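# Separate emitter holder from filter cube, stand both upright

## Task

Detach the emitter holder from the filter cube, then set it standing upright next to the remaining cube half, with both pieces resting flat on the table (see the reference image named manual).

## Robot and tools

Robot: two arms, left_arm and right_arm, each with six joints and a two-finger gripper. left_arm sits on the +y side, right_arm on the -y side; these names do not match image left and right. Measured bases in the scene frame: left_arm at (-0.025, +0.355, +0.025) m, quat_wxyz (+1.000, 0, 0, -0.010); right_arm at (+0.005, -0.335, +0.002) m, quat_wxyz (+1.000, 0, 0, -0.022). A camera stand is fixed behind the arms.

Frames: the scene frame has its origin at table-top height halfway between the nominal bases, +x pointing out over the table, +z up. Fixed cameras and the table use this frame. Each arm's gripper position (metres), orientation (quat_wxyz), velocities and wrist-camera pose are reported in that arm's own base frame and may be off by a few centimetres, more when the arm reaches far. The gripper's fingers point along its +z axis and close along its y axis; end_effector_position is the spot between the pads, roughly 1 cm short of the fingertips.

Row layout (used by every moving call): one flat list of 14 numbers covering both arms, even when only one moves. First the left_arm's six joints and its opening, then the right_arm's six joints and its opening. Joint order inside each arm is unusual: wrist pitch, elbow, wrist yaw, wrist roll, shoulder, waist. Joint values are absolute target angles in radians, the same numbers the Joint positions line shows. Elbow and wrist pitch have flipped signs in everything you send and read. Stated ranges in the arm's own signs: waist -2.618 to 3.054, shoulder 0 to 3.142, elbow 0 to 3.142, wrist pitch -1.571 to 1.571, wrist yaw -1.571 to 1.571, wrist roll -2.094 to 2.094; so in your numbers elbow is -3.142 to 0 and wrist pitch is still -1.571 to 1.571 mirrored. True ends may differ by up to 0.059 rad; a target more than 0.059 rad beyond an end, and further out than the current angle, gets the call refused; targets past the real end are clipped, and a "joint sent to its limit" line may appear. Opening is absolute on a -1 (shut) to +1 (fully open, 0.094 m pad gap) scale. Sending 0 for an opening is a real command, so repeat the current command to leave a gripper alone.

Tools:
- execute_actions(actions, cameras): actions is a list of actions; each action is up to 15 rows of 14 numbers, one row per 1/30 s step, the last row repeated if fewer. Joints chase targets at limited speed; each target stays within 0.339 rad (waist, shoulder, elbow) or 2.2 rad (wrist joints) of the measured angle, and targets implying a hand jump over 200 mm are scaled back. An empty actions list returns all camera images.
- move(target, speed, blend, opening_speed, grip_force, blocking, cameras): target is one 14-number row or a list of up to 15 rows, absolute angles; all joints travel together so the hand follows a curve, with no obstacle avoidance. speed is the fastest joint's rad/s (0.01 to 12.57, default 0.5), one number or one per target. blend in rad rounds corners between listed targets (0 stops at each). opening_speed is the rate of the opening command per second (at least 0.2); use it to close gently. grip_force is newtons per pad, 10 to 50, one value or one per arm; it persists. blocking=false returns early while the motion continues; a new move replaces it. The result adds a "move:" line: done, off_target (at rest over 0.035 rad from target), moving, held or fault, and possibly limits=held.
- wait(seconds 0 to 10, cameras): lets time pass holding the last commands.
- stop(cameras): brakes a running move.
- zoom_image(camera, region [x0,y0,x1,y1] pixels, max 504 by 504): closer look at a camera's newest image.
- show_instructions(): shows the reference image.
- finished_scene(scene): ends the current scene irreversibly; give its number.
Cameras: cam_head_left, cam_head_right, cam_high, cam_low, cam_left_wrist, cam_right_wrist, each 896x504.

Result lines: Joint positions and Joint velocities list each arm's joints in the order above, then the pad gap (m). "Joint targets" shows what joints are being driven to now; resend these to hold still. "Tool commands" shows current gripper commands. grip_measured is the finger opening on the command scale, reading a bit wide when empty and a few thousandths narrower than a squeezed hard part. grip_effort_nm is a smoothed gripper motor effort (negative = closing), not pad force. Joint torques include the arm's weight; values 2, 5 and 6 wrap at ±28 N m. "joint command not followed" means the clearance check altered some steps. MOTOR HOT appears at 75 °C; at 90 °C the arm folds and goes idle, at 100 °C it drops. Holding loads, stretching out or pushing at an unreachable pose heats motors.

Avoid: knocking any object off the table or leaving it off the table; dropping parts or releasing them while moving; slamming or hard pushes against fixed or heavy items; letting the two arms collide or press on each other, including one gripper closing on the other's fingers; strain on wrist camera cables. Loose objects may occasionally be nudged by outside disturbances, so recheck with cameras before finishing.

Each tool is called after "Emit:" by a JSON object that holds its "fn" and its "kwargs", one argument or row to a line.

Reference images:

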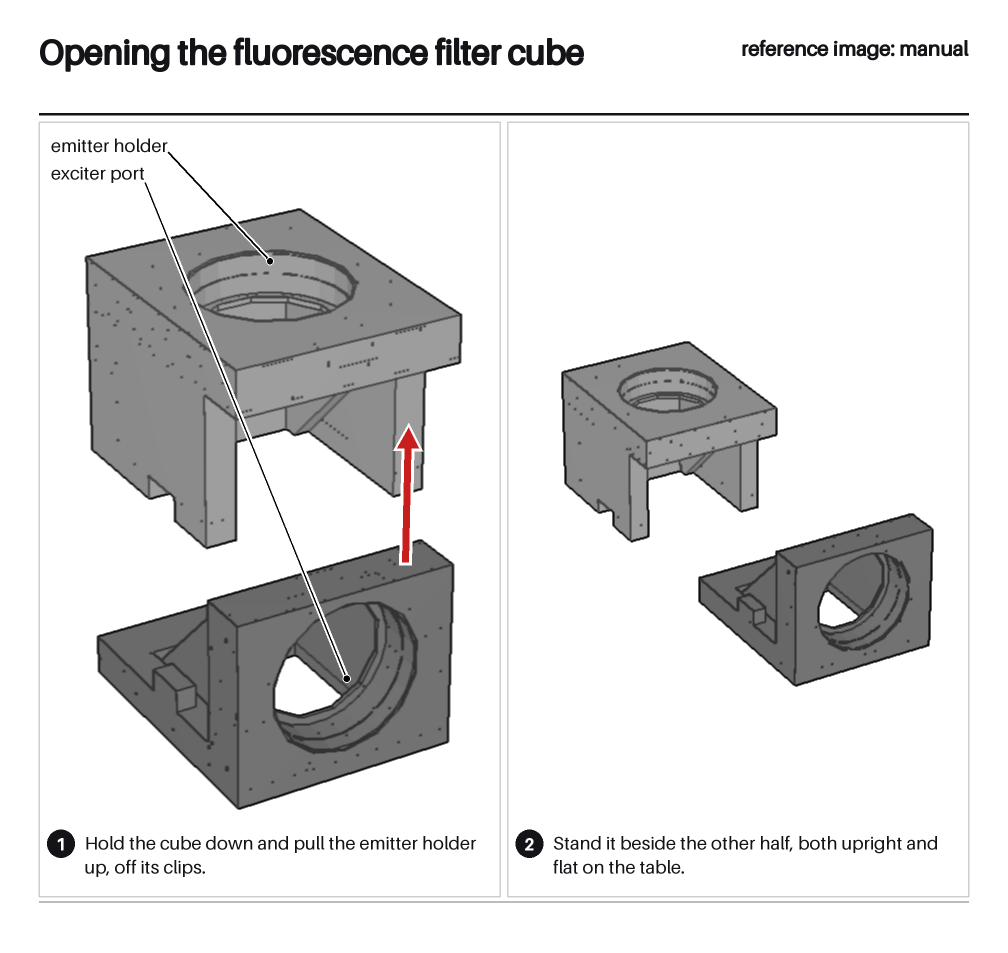

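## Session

Emit:
{"fn": "execute_actions", "kwargs": {
  "actions": []
}}

Scene clock: 0.00 s.
left_arm: end_effector_position=(+0.4084, +0.0349, +0.1149) grip_measured=+1.000 grip_effort_nm=n/a end_effector_quat_wxyz=(+0.593, -0.059, +0.802, +0.043) | right_arm: end_effector_position=(+0.4151, -0.0041, +0.1259) grip_measured=+1.000 grip_effort_nm=n/a end_effector_quat_wxyz=(+0.620, +0.004, +0.781, -0.073)
Joint names: [wrist pitch, elbow, wrist yaw, wrist roll, shoulder, waist]
Joint positions: left_arm=[-0.821 -0.413 -0.105 -0.033 1.532 0.037 0.094] | right_arm=[-0.935 -0.41 0.186 -0.069 1.571 0.068 0.094]
Joint velocities: within noise
Joint torques (N m): no reading
Heat: left arm: 24 °C; right arm: 23 °C.
Joint targets: left_arm=[-0.818 -0.419 -0.105 -0.034 1.526 0.037] | right_arm=[-0.935 -0.417 0.188 -0.069 1.563 0.068]
Tool commands: left_gripper/opening=+1.0 right_gripper/opening=+1.0

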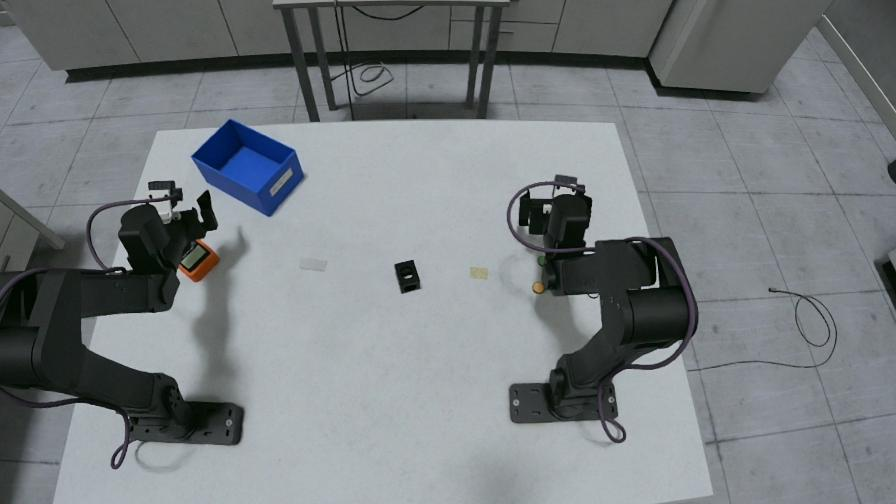

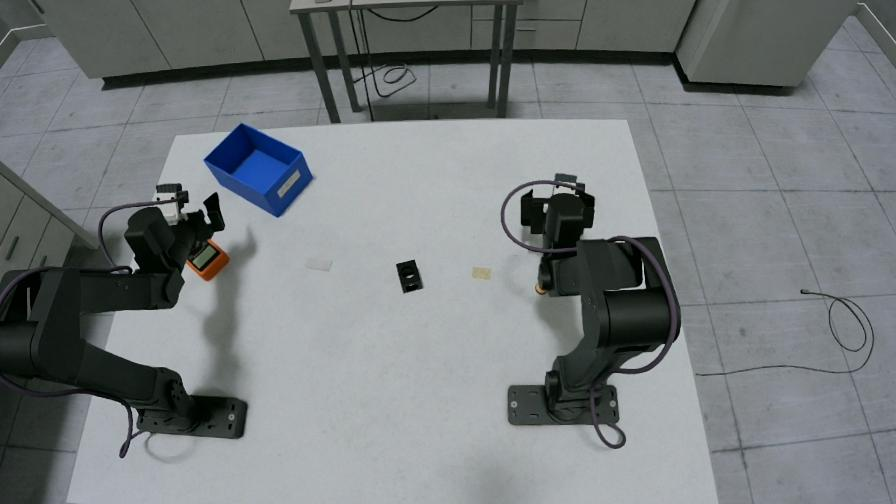

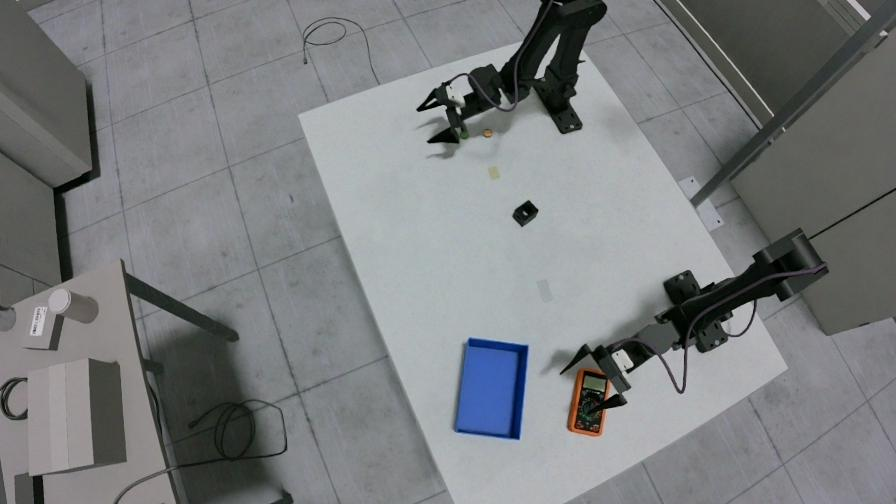

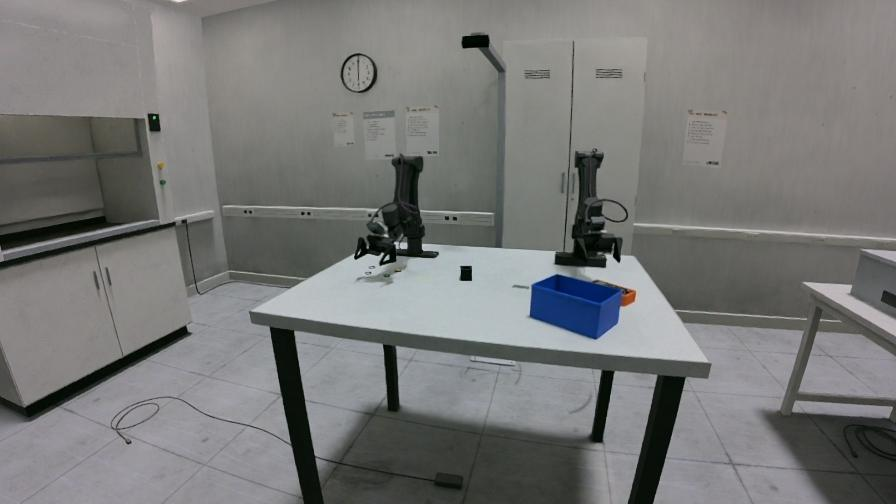

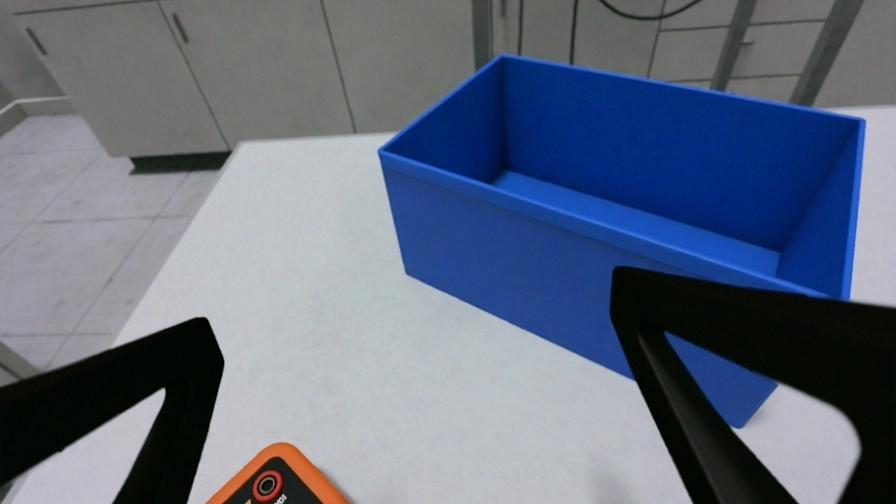

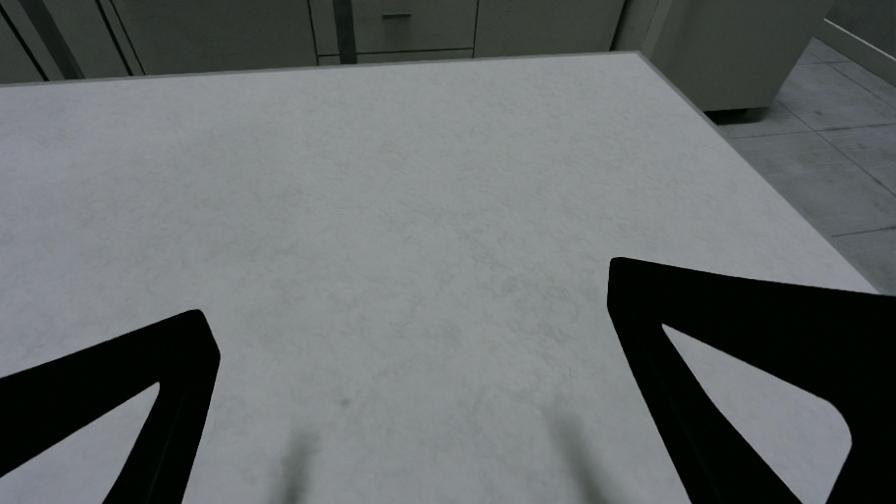

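Emit:
{"fn": "zoom_image", "kwargs": {
  "camera": "cam_head_left",
  "region": [370, 240, 450, 310]
}}

Emit:
{"fn": "zoom_image", "kwargs": {
  "camera": "cam_high",
  "region": [490, 180, 560, 240]
}}

Emit:
{"fn": "zoom_image", "kwargs": {
  "camera": "cam_low",
  "region": [430, 250, 500, 290]
}}

Scaled by 6.300 from the camera's 896x504 image, which has a finer 1280x720 frame.

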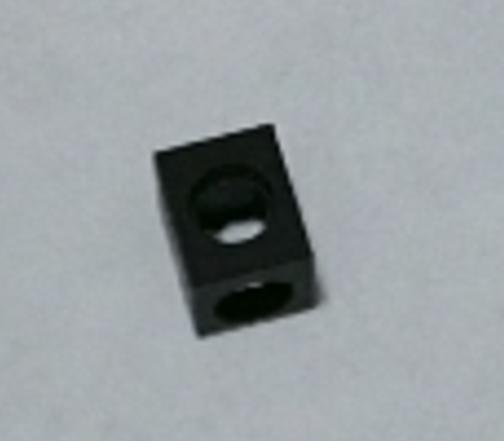

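Scaled by 7.200 from the camera's 896x504 image, which has a finer 1280x720 frame.

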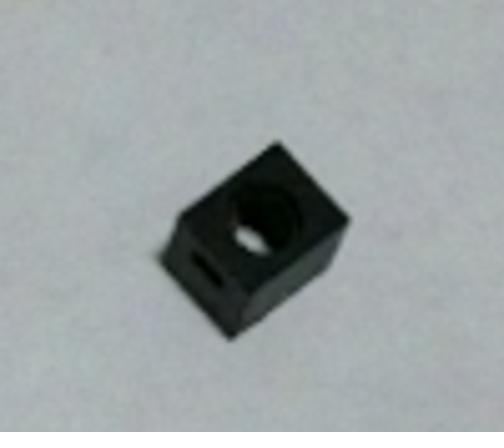

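Scaled by 7.200 from the camera's 896x504 image, which has a finer 1280x720 frame.

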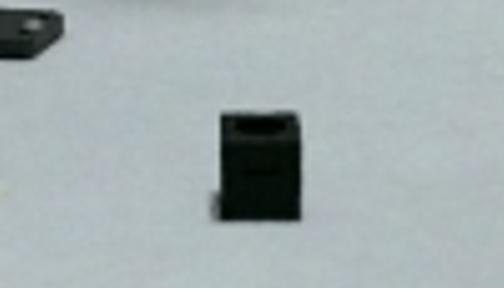

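Emit:
{"fn": "move", "kwargs": {
  "target": [
    [0.45, -0.7, 0.0, 0.0, 1.15, 0.03, 1, 0.1, -1.1, 0.05, 0.27, 1.65, 0.45, 1],
    [0.45, -0.7, 0.0, 0.0, 1.15, -1.2, 1, 1.12, -1.69, 0.0, 0.613, 2.003, 0.858, 1]
  ],
  "speed": 1.0,
  "blend": [0.15, 0],
  "cameras": ["cam_right_wrist", "cam_head_left"]
}}

Scene clock: 9.53 s.
left_arm: end_effector_position=(+0.1143, -0.2877, +0.0957) grip_measured=+1.000 grip_effort_nm=0.05 end_effector_quat_wxyz=(+0.257, +0.533, +0.787, -0.176) | right_arm: end_effector_position=(+0.2716, +0.3164, +0.0922) grip_measured=+1.000 grip_effort_nm=0.01 end_effector_quat_wxyz=(+0.058, -0.127, +0.989, +0.053)
Joint names: [wrist pitch, elbow, wrist yaw, wrist roll, shoulder, waist]
Joint positions: left_arm=[0.44 -0.674 0 -0.004 1.171 -1.195 0.094] | right_arm=[1.092 -1.664 -0.002 0.603 1.986 0.858 0.094]
Joint torques (N m): left_arm=[-1.43 -7.75 -0.04 0.02 -4.48 -0.34] | right_arm=[-0.27 -8.59 0.03 0.09 -8.85 -0.05]
Heat: left arm: 26 °C; right arm: 23 °C.
Joint targets: left_arm=[0.450 -0.700 0.000 0.000 1.150 -1.200] | right_arm=[1.120 -1.690 0.000 0.613 2.003 0.858]
move: done
Images, in order (width x height): cam_head_left 896x504, cam_right_wrist 896x504.

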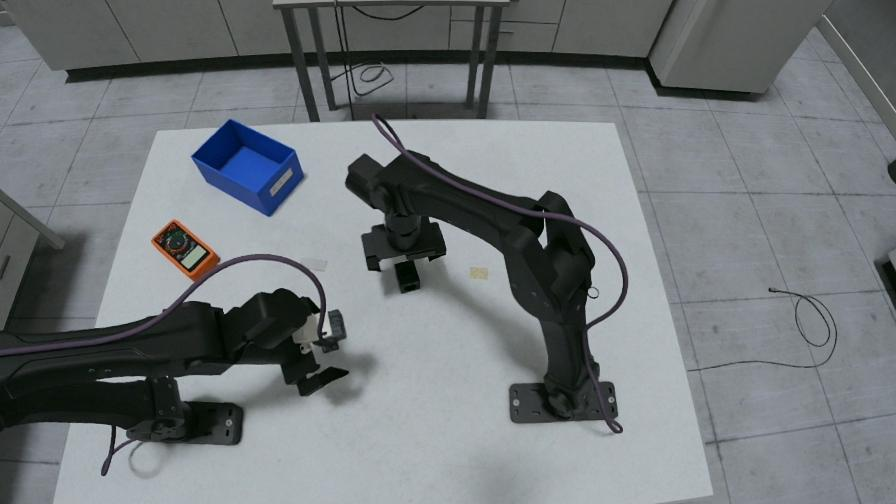

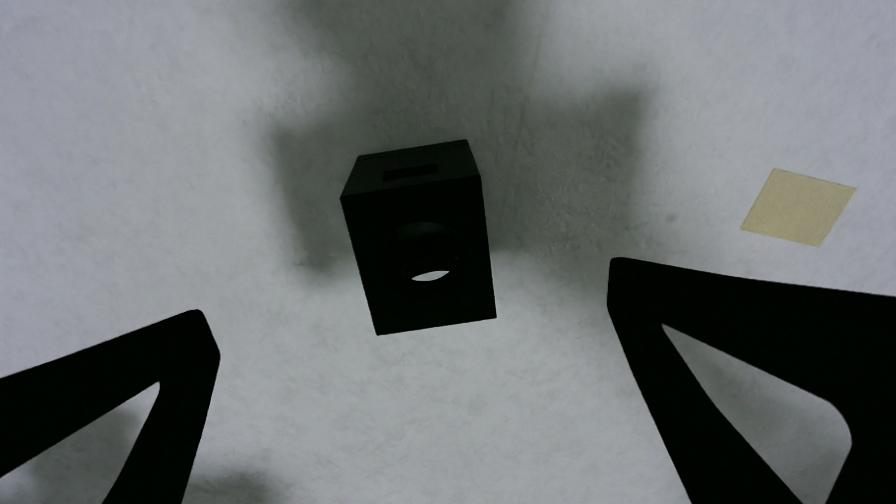

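Emit:
{"fn": "move", "kwargs": {
  "target": [
    [0.45, -0.7, 0.0, 0.0, 1.15, -1.2, 1, 0.888, -1.475, 0.0, 0.574, 2.036, 0.846, 1],
    [0.45, -0.7, 0.0, 0.0, 1.15, -1.2, 1, 0.888, -1.475, 0.0, 0.574, 2.036, 0.846, -0.3]
  ],
  "speed": 0.4,
  "opening_speed": 1.2,
  "cameras": ["cam_right_wrist", "cam_low"]
}}

Emit:
{"fn": "zoom_image", "kwargs": {
  "camera": "cam_low",
  "region": [410, 210, 520, 300]
}}

Scene clock: 14.10 s.
left_arm: end_effector_position=(+0.1143, -0.2877, +0.0957) grip_measured=+1.000 grip_effort_nm=0.05 end_effector_quat_wxyz=(+0.257, +0.533, +0.787, -0.176) | right_arm: end_effector_position=(+0.2700, +0.3126, +0.0332) grip_measured=-0.180 grip_effort_nm=-1.02 end_effector_quat_wxyz=(+0.054, -0.138, +0.988, +0.050)
Joint names: [wrist pitch, elbow, wrist yaw, wrist roll, shoulder, waist]
Joint positions: left_arm=[0.44 -0.674 0 -0.004 1.171 -1.195 0.094] | right_arm=[0.882 -1.483 -0.003 0.578 2.024 0.855 0.039]
Joint torques (N m): left_arm=[-1.42 -7.72 -0.04 0.01 -4.4 -0.34] | right_arm=[-0.48 -5.15 0.03 -0.06 -9.32 -0.77]
Heat: left arm: 26 °C; right arm: 23 °C.
Joint targets: left_arm=[0.450 -0.700 0.000 0.000 1.150 -1.200] | right_arm=[0.888 -1.475 0.000 0.574 2.036 0.846]
move: done
Images, in order (width x height): cam_low 896x504, cam_right_wrist 896x504.

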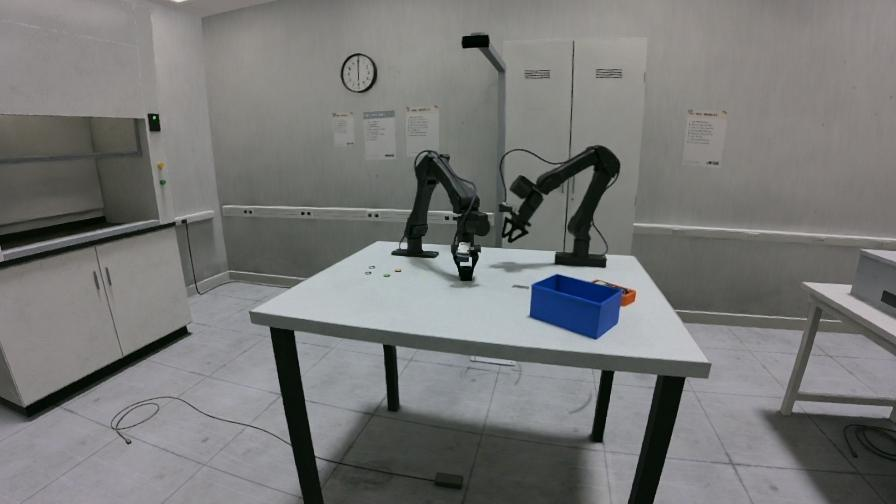

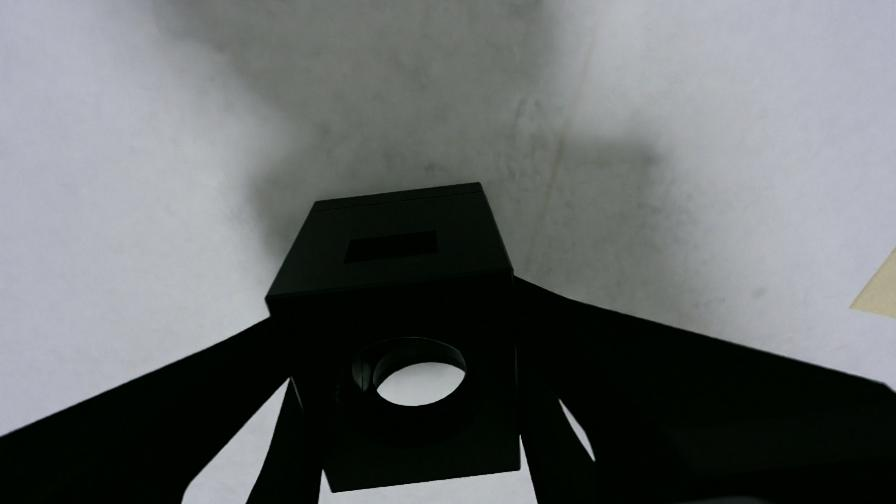

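Scaled by 4.582 from the camera's 896x504 image, which has a finer 1280x720 frame.

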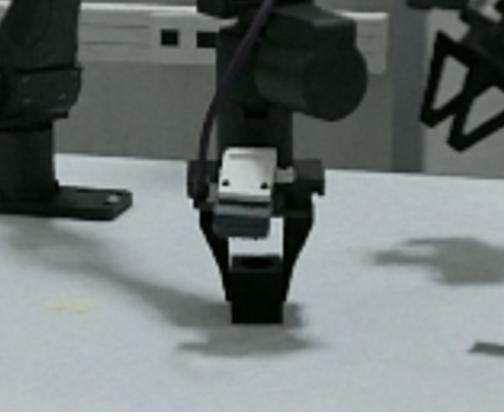

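Emit:
{"fn": "move", "kwargs": {
  "target": [
    [0.45, -0.7, 0.0, 0.0, 1.15, -1.2, 1, 0.935, -1.535, 0.0, 0.574, 1.985, 0.846, -0.3],
    [0.45, -0.7, 0.0, 0.0, 1.15, -1.2, 1, 0.885, -1.38, 0.0, 1.152, 1.897, 0.804, -0.3]
  ],
  "speed": [0.15, 0.4],
  "blend": [0.02, 0],
  "cameras": ["cam_right_wrist", "cam_low", "cam_head_left"]
}}

Emit:
{"fn": "zoom_image", "kwargs": {
  "camera": "cam_low",
  "region": [410, 210, 520, 300]
}}

Scene clock: 18.63 s.
left_arm: end_effector_position=(+0.1143, -0.2877, +0.0957) grip_measured=+1.000 grip_effort_nm=0.05 end_effector_quat_wxyz=(+0.257, +0.533, +0.787, -0.176) | right_arm: end_effector_position=(+0.2677, +0.2846, +0.0387) grip_measured=-0.180 grip_effort_nm=-1.02 end_effector_quat_wxyz=(+0.038, +0.163, +0.984, +0.059)
Joint names: [wrist pitch, elbow, wrist yaw, wrist roll, shoulder, waist]
Joint positions: left_arm=[0.44 -0.674 0 -0.004 1.171 -1.195 0.094] | right_arm=[0.876 -1.388 -0.003 1.141 1.942 0.812 0.039]
Joint torques (N m): left_arm=[-1.41 -7.69 -0.03 0.04 -4.4 -0.32] | right_arm=[-0.45 -5.05 0.02 0.09 -13.39 -0.8]
Heat: left arm: 26 °C; right arm: 24 °C.
Joint targets: left_arm=[0.450 -0.700 0.000 0.000 1.150 -1.200] | right_arm=[0.885 -1.380 0.000 1.152 1.897 0.804]
move: off_target (right_arm); right_arm: the shoulder is farthest, 0.045 rad from its target
Images, in order (width x height): cam_head_left 896x504, cam_low 896x504, cam_right_wrist 896x504.

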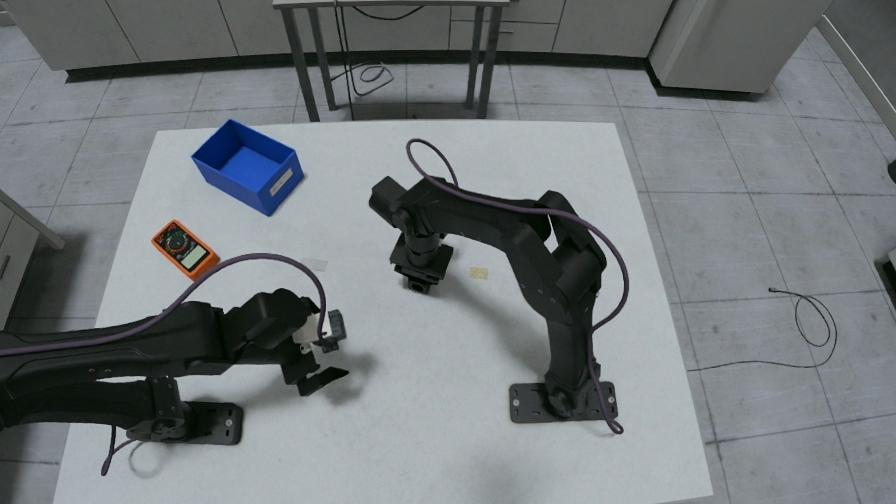

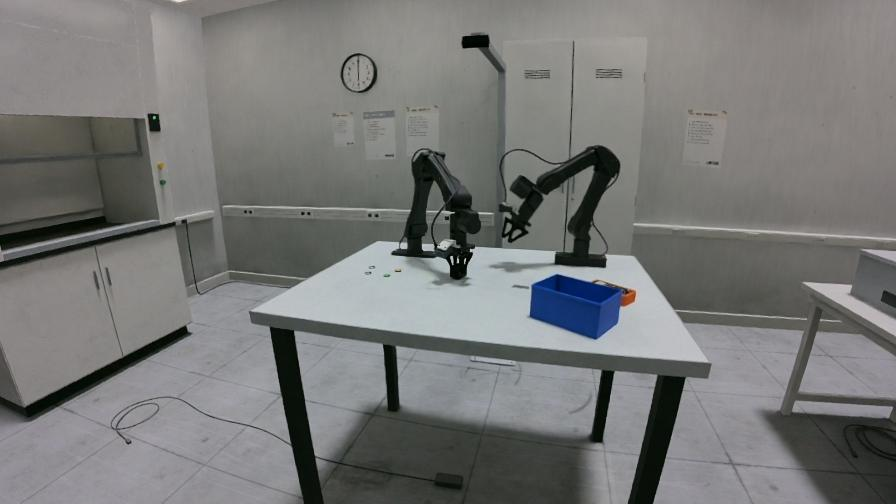

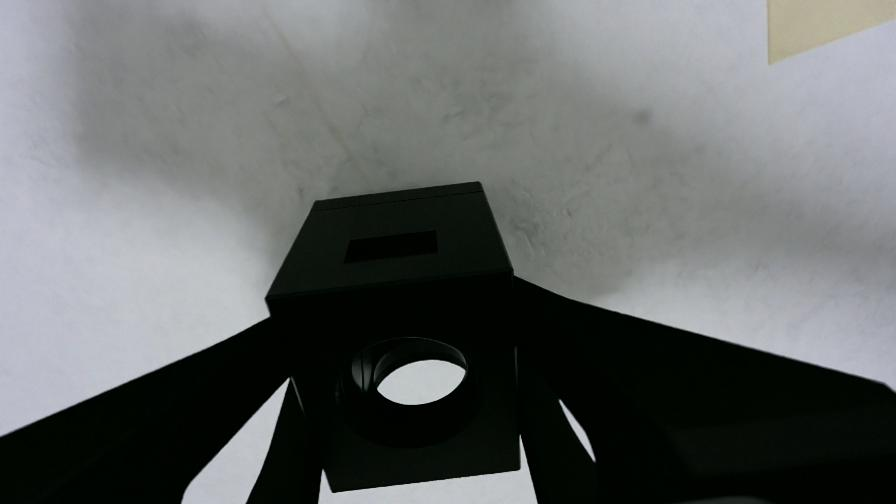

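Scaled by 4.582 from the camera's 896x504 image, which has a finer 1280x720 frame.

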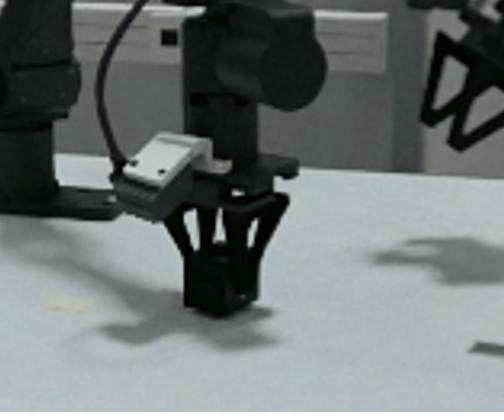

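Emit:
{"fn": "move", "kwargs": {
  "target": [
    [-0.245, -0.726, -0.994, -0.706, 1.765, -1.4825, 1, 0.857, -1.350, 0.0, 1.152, 1.897, 0.804, -0.3],
    [-0.62, -0.922, -0.905, -0.535, 2.187, -1.36, 1, 0.857, -1.350, 0.0, 1.152, 1.897, 0.804, -0.3]
  ],
  "speed": [0.8, 0.5],
  "blend": [0.1, 0],
  "cameras": ["cam_left_wrist", "cam_right_wrist", "cam_low"]
}}

Emit:
{"fn": "zoom_image", "kwargs": {
  "camera": "cam_low",
  "region": [410, 210, 520, 300]
}}

Scene clock: 22.57 s.
left_arm: end_effector_position=(+0.2304, -0.4040, +0.0099) grip_measured=+1.000 grip_effort_nm=0.05 end_effector_quat_wxyz=(+0.549, +0.148, +0.817, -0.094) | right_arm: end_effector_position=(+0.2657, +0.2826, +0.0326) grip_measured=-0.180 grip_effort_nm=-1.02 end_effector_quat_wxyz=(+0.038, +0.164, +0.984, +0.059)
Joint names: [wrist pitch, elbow, wrist yaw, wrist roll, shoulder, waist]
Joint positions: left_arm=[-0.606 -0.901 -0.904 -0.538 2.167 -1.364 0.094] | right_arm=[0.85 -1.359 -0.004 1.142 1.939 0.812 0.039]
Joint torques (N m): left_arm=[-1.78 -5.24 -0.33 0.01 -7.8 0.39] | right_arm=[-0.46 -4.89 0.03 0.09 -13.05 -0.8]
Heat: left arm: 26 °C; right arm: 24 °C.
Joint targets: left_arm=[-0.620 -0.922 -0.905 -0.535 2.187 -1.360] | right_arm=[0.857 -1.350 0.000 1.152 1.897 0.804]
move: off_target (right_arm); right_arm: the shoulder is farthest, 0.042 rad from its target
Images, in order (width x height): cam_low 896x504, cam_left_wrist 896x504, cam_right_wrist 896x504.

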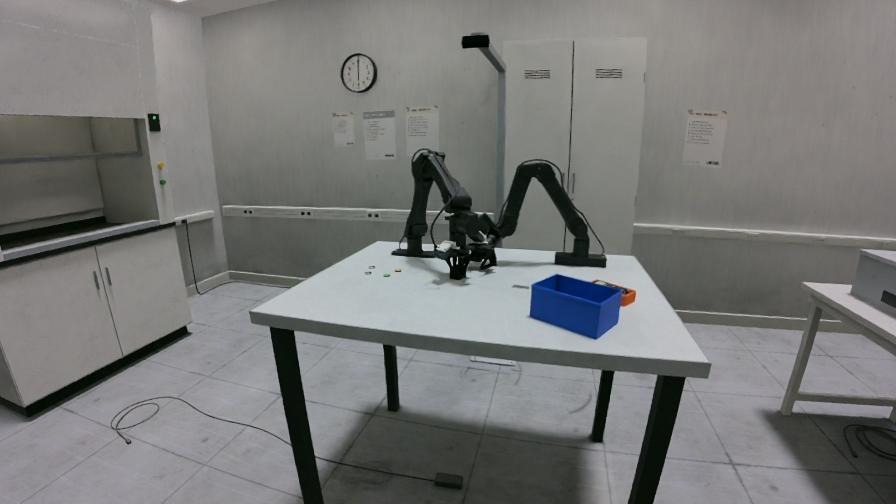

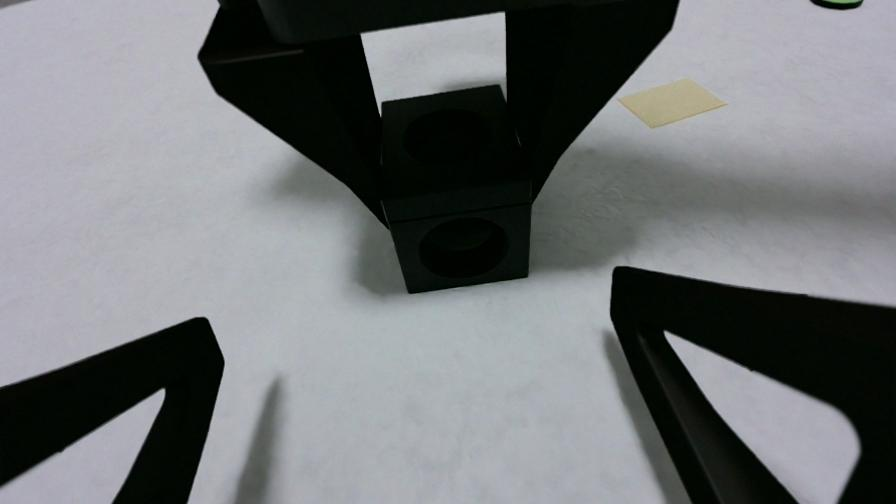

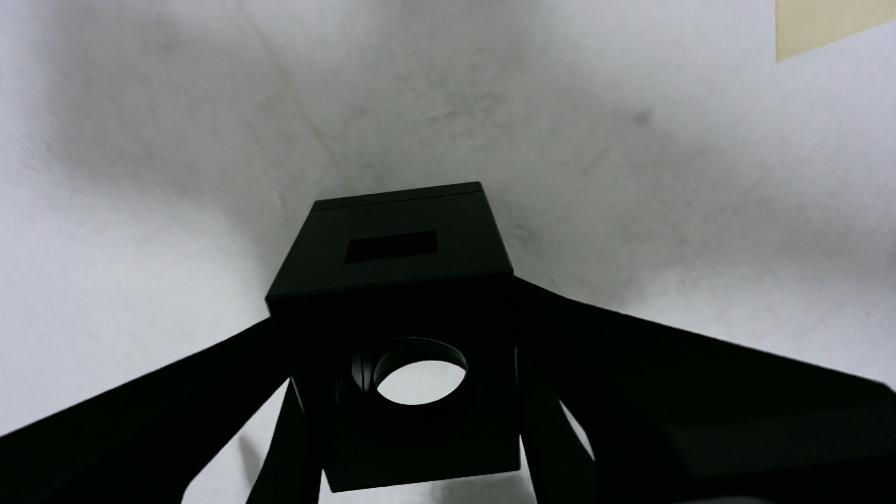

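Scaled by 4.582 from the camera's 896x504 image, which has a finer 1280x720 frame.

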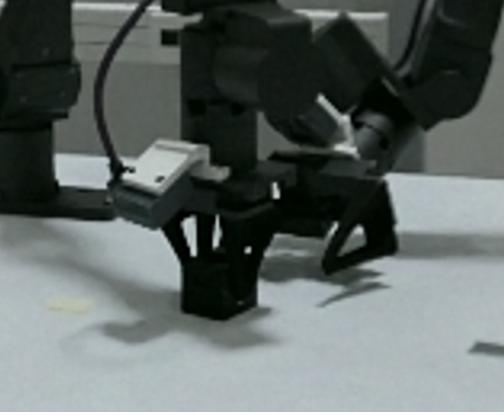

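Emit:
{"fn": "move", "kwargs": {
  "target": [
    [-0.671, -1.049, -0.847, -0.470, 2.307, -1.303, 1, 0.857, -1.350, 0.0, 1.152, 1.897, 0.804, -0.3],
    [-0.671, -1.049, -0.847, -0.470, 2.307, -1.303, 0.0, 0.857, -1.350, 0.0, 1.152, 1.897, 0.804, -0.3]
  ],
  "speed": [0.3, 0.3],
  "opening_speed": 1.2,
  "cameras": ["cam_left_wrist", "cam_right_wrist"]
}}

Scene clock: 28.67 s.
left_arm: end_effector_position=(+0.2578, -0.4307, -0.0014) grip_measured=+0.002 grip_effort_nm=-0.03 end_effector_quat_wxyz=(+0.551, +0.150, +0.814, -0.103) | right_arm: end_effector_position=(+0.2657, +0.2826, +0.0326) grip_measured=-0.180 grip_effort_nm=-1.02 end_effector_quat_wxyz=(+0.038, +0.164, +0.984, +0.059)
Joint names: [wrist pitch, elbow, wrist yaw, wrist roll, shoulder, waist]
Joint positions: left_arm=[-0.658 -1.03 -0.847 -0.472 2.282 -1.306 0.047] | right_arm=[0.85 -1.359 -0.004 1.142 1.939 0.812 0.039]
Joint torques (N m): left_arm=[-1.83 -5.26 -0.26 -0.01 -8.31 0.32] | right_arm=[-0.46 -4.89 0.03 0.07 -13.07 -0.79]
Heat: left arm: 27 °C; right arm: 26 °C.
Joint targets: left_arm=[-0.671 -1.049 -0.847 -0.470 2.307 -1.303] | right_arm=[0.857 -1.350 0.000 1.152 1.897 0.804]
move: off_target (right_arm); right_arm: the shoulder is farthest, 0.042 rad from its target
Images, in order (width x height): cam_left_wrist 896x504, cam_right_wrist 896x504.

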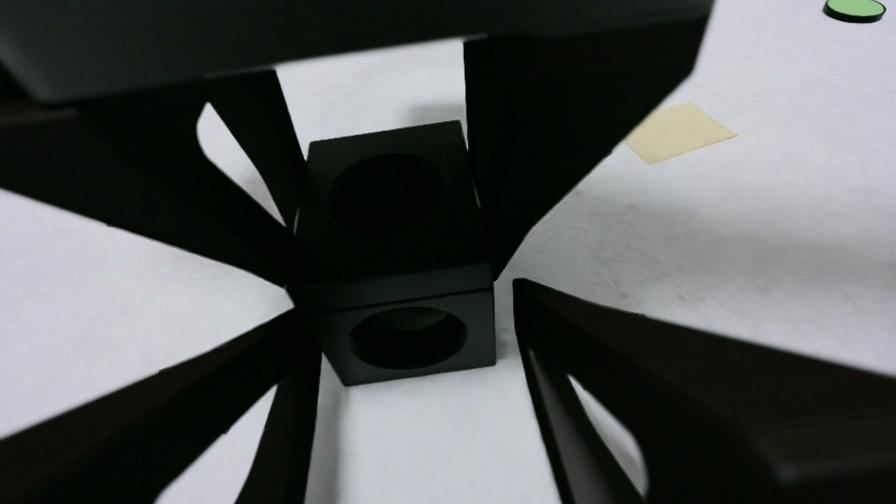

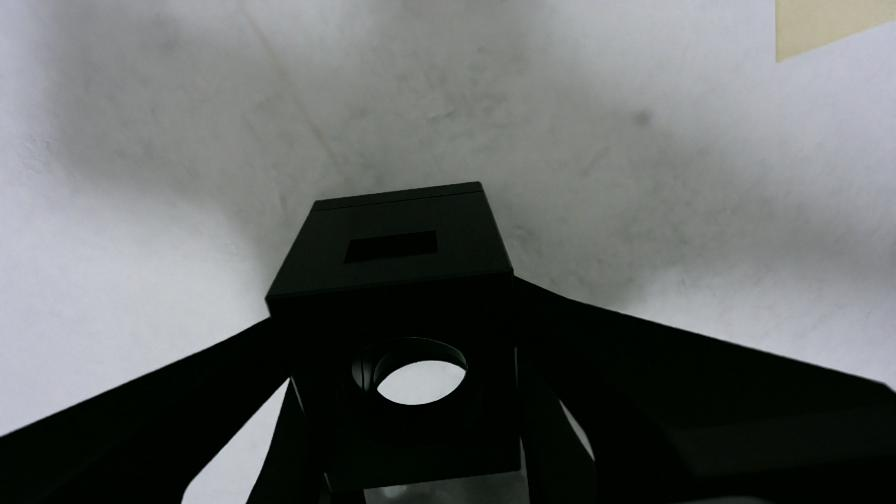

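Emit:
{"fn": "move", "kwargs": {
  "target": [-0.671, -1.049, -0.847, -0.470, 2.307, -1.303, -0.3, 0.857, -1.350, 0.0, 1.152, 1.897, 0.804, -0.3],
  "speed": 0.3,
  "opening_speed": 0.6,
  "cameras": ["cam_left_wrist"]
}}

Scene clock: 30.10 s.
left_arm: end_effector_position=(+0.2586, -0.4300, -0.0011) grip_measured=-0.187 grip_effort_nm=-0.96 end_effector_quat_wxyz=(+0.552, +0.148, +0.814, -0.102) | right_arm: end_effector_position=(+0.2656, +0.2826, +0.0329) grip_measured=-0.180 grip_effort_nm=-1.02 end_effector_quat_wxyz=(+0.038, +0.164, +0.984, +0.059)
Joint names: [wrist pitch, elbow, wrist yaw, wrist roll, shoulder, waist]
Joint positions: left_arm=[-0.658 -1.03 -0.851 -0.473 2.282 -1.305 0.038] | right_arm=[0.85 -1.359 -0.004 1.142 1.939 0.812 0.039]
Joint torques (N m): left_arm=[-1.82 -5.2 -0.24 0.02 -8.29 0.2] | right_arm=[-0.46 -4.93 0.04 0.09 -13 -0.77]
Heat: left arm: 27 °C; right arm: 26 °C.
Joint targets: left_arm=[-0.671 -1.049 -0.847 -0.470 2.307 -1.303] | right_arm=[0.857 -1.350 0.000 1.152 1.897 0.804]
move: off_target (right_arm); right_arm: the shoulder is farthest, 0.042 rad from its target
Images, in order (width x height): cam_left_wrist 896x504.

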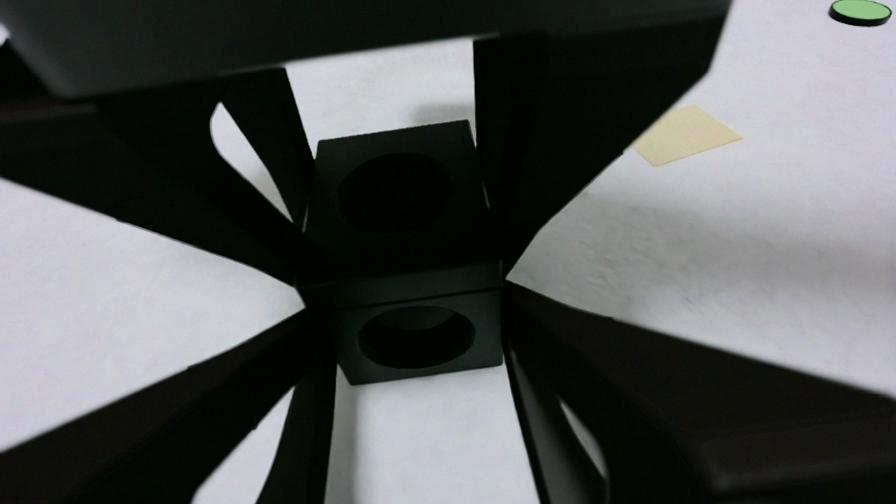

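Emit:
{"fn": "move", "kwargs": {
  "target": [
    [-0.671, -1.049, -0.847, -0.470, 2.307, -1.303, -0.3, 0.938, -1.413, 0.0, 1.152, 1.876, 0.804, -0.3],
    [-0.671, -1.049, -0.847, -0.470, 2.307, -1.303, -0.3, 1.089, -1.545, 0.0, 1.152, 1.849, 0.804, -0.3]
  ],
  "speed": [0.08, 0.15],
  "blend": [0.02, 0],
  "cameras": ["cam_left_wrist", "cam_right_wrist"]
}}

Scene clock: 33.57 s.
left_arm: end_effector_position=(+0.2603, -0.4381, +0.0058) grip_measured=-0.188 grip_effort_nm=-0.98 end_effector_quat_wxyz=(+0.557, +0.141, +0.810, -0.117) | right_arm: end_effector_position=(+0.2684, +0.2829, +0.0940) grip_measured=-0.180 grip_effort_nm=-1.02 end_effector_quat_wxyz=(+0.043, +0.165, +0.983, +0.066)
Joint names: [wrist pitch, elbow, wrist yaw, wrist roll, shoulder, waist]
Joint positions: left_arm=[-0.679 -1.048 -0.845 -0.472 2.285 -1.305 0.038] | right_arm=[1.058 -1.524 -0.003 1.141 1.878 0.808 0.039]
Joint torques (N m): left_arm=[-1.6 -3.85 -0.26 -0.02 -8.64 0.18] | right_arm=[-0.28 -8.2 0.03 0.09 -11.75 -0.39]
Heat: left arm: 27 °C; right arm: 27 °C.
Joint targets: left_arm=[-0.671 -1.049 -0.847 -0.470 2.307 -1.303] | right_arm=[1.089 -1.545 0.000 1.152 1.849 0.804]
move: done
Images, in order (width x height): cam_left_wrist 896x504, cam_right_wrist 896x504.

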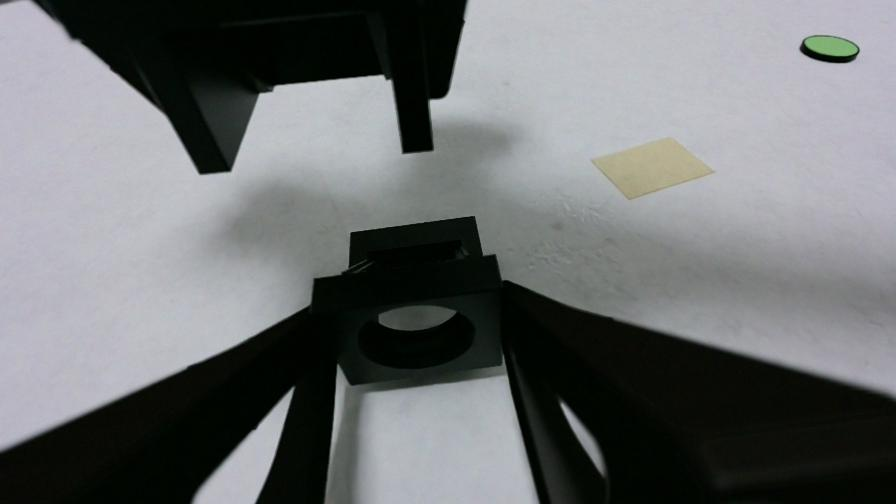

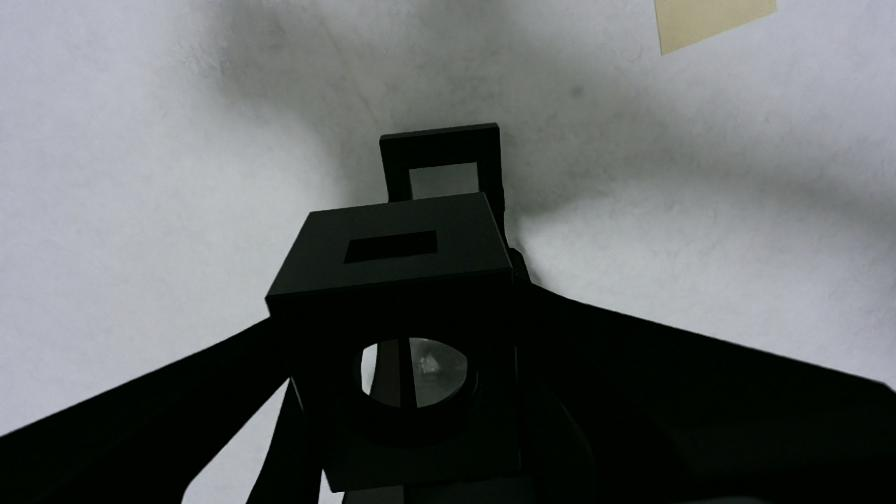

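Emit:
{"fn": "move", "kwargs": {
  "target": [
    [-0.648, -1.017, -0.847, -0.473, 2.307, -1.303, -0.3, 1.16, -1.785, 0.0, 1.152, 2.067, 0.583, -0.3],
    [-0.648, -1.017, -0.847, -0.473, 2.307, -1.303, -0.3, 0.905, -1.5555, 0.0, 1.152, 2.107, 0.583, -0.3]
  ],
  "speed": [0.3, 0.15],
  "blend": [0.03, 0],
  "cameras": ["cam_left_wrist", "cam_right_wrist", "cam_low"]
}}

Emit:
{"fn": "zoom_image", "kwargs": {
  "camera": "cam_left_wrist",
  "region": [250, 0, 600, 240]
}}

Emit:
{"fn": "zoom_image", "kwargs": {
  "camera": "cam_low",
  "region": [400, 220, 500, 300]
}}

Scene clock: 38.03 s.
left_arm: end_effector_position=(+0.2584, -0.4315, -0.0017) grip_measured=-0.188 grip_effort_nm=-0.98 end_effector_quat_wxyz=(+0.551, +0.149, +0.814, -0.105) | right_arm: end_effector_position=(+0.3569, +0.2390, +0.0276) grip_measured=-0.180 grip_effort_nm=-1.02 end_effector_quat_wxyz=(+0.044, +0.274, +0.959, +0.057)
Joint names: [wrist pitch, elbow, wrist yaw, wrist roll, shoulder, waist]
Joint positions: left_arm=[-0.664 -1.031 -0.844 -0.472 2.285 -1.305 0.038] | right_arm=[0.897 -1.564 -0.007 1.142 2.093 0.585 0.039]
Joint torques (N m): left_arm=[-1.54 -2.63 -0.31 -0.05 -8.58 0.16] | right_arm=[-0.4 -5.03 0.08 0.09 -9.77 -0.21]
Heat: left arm: 27 °C; right arm: 27 °C.
Joint targets: left_arm=[-0.648 -1.017 -0.847 -0.473 2.307 -1.303] | right_arm=[0.905 -1.556 0.000 1.152 2.107 0.583]
move: done
Images, in order (width x height): cam_low 896x504, cam_left_wrist 896x504, cam_right_wrist 896x504.

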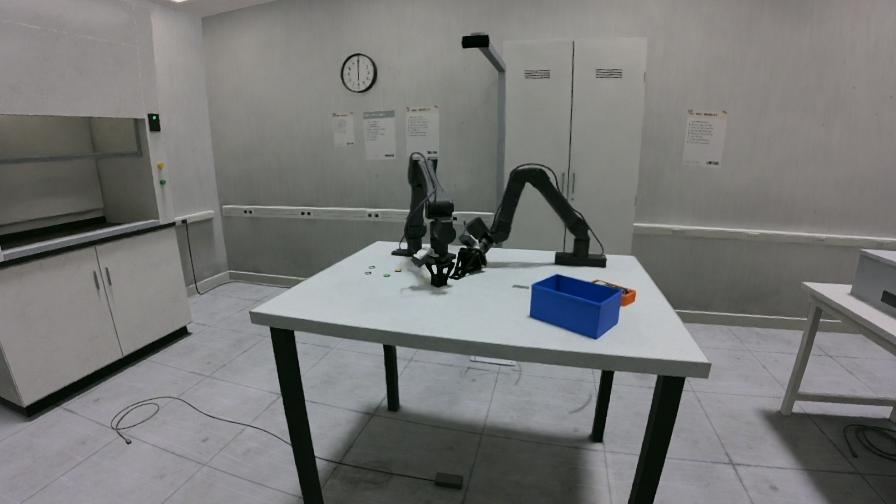

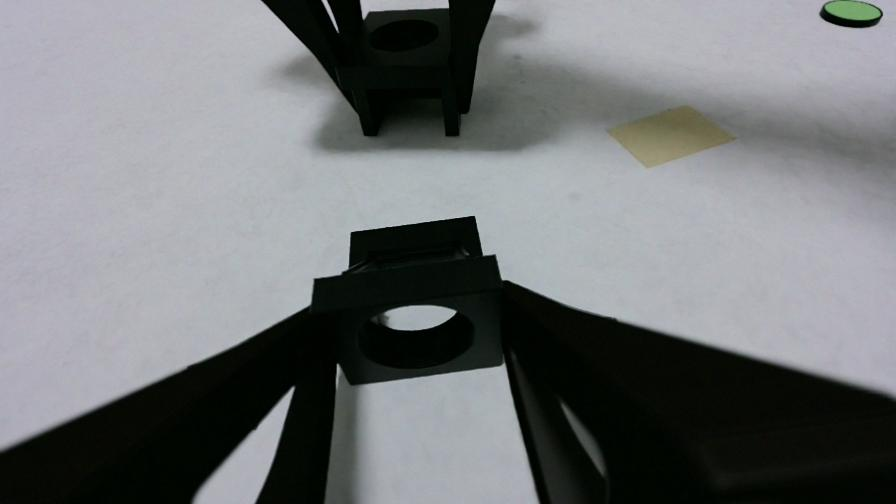

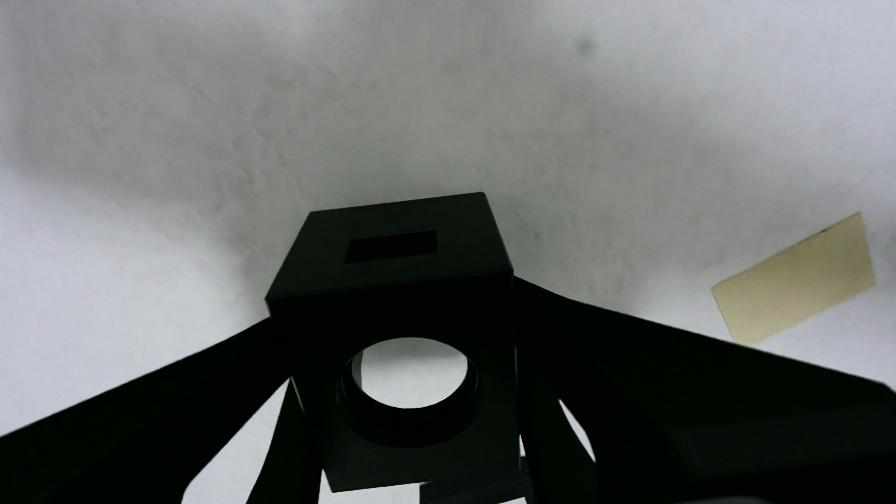

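Scaled by 1.440 from the camera's 896x504 image, which has a finer 1280x720 frame.

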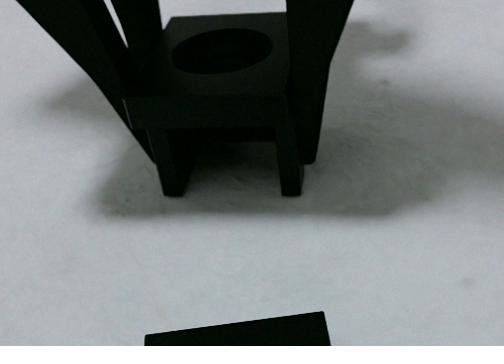

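Scaled by 5.040 from the camera's 896x504 image, which has a finer 1280x720 frame.

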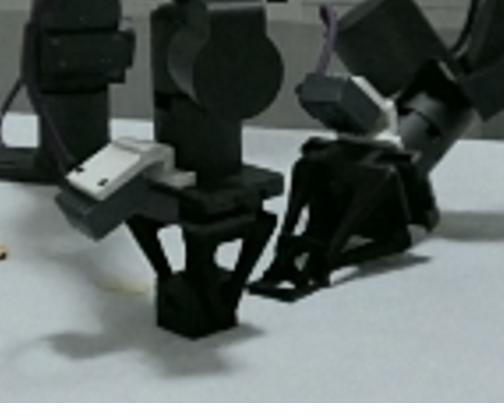

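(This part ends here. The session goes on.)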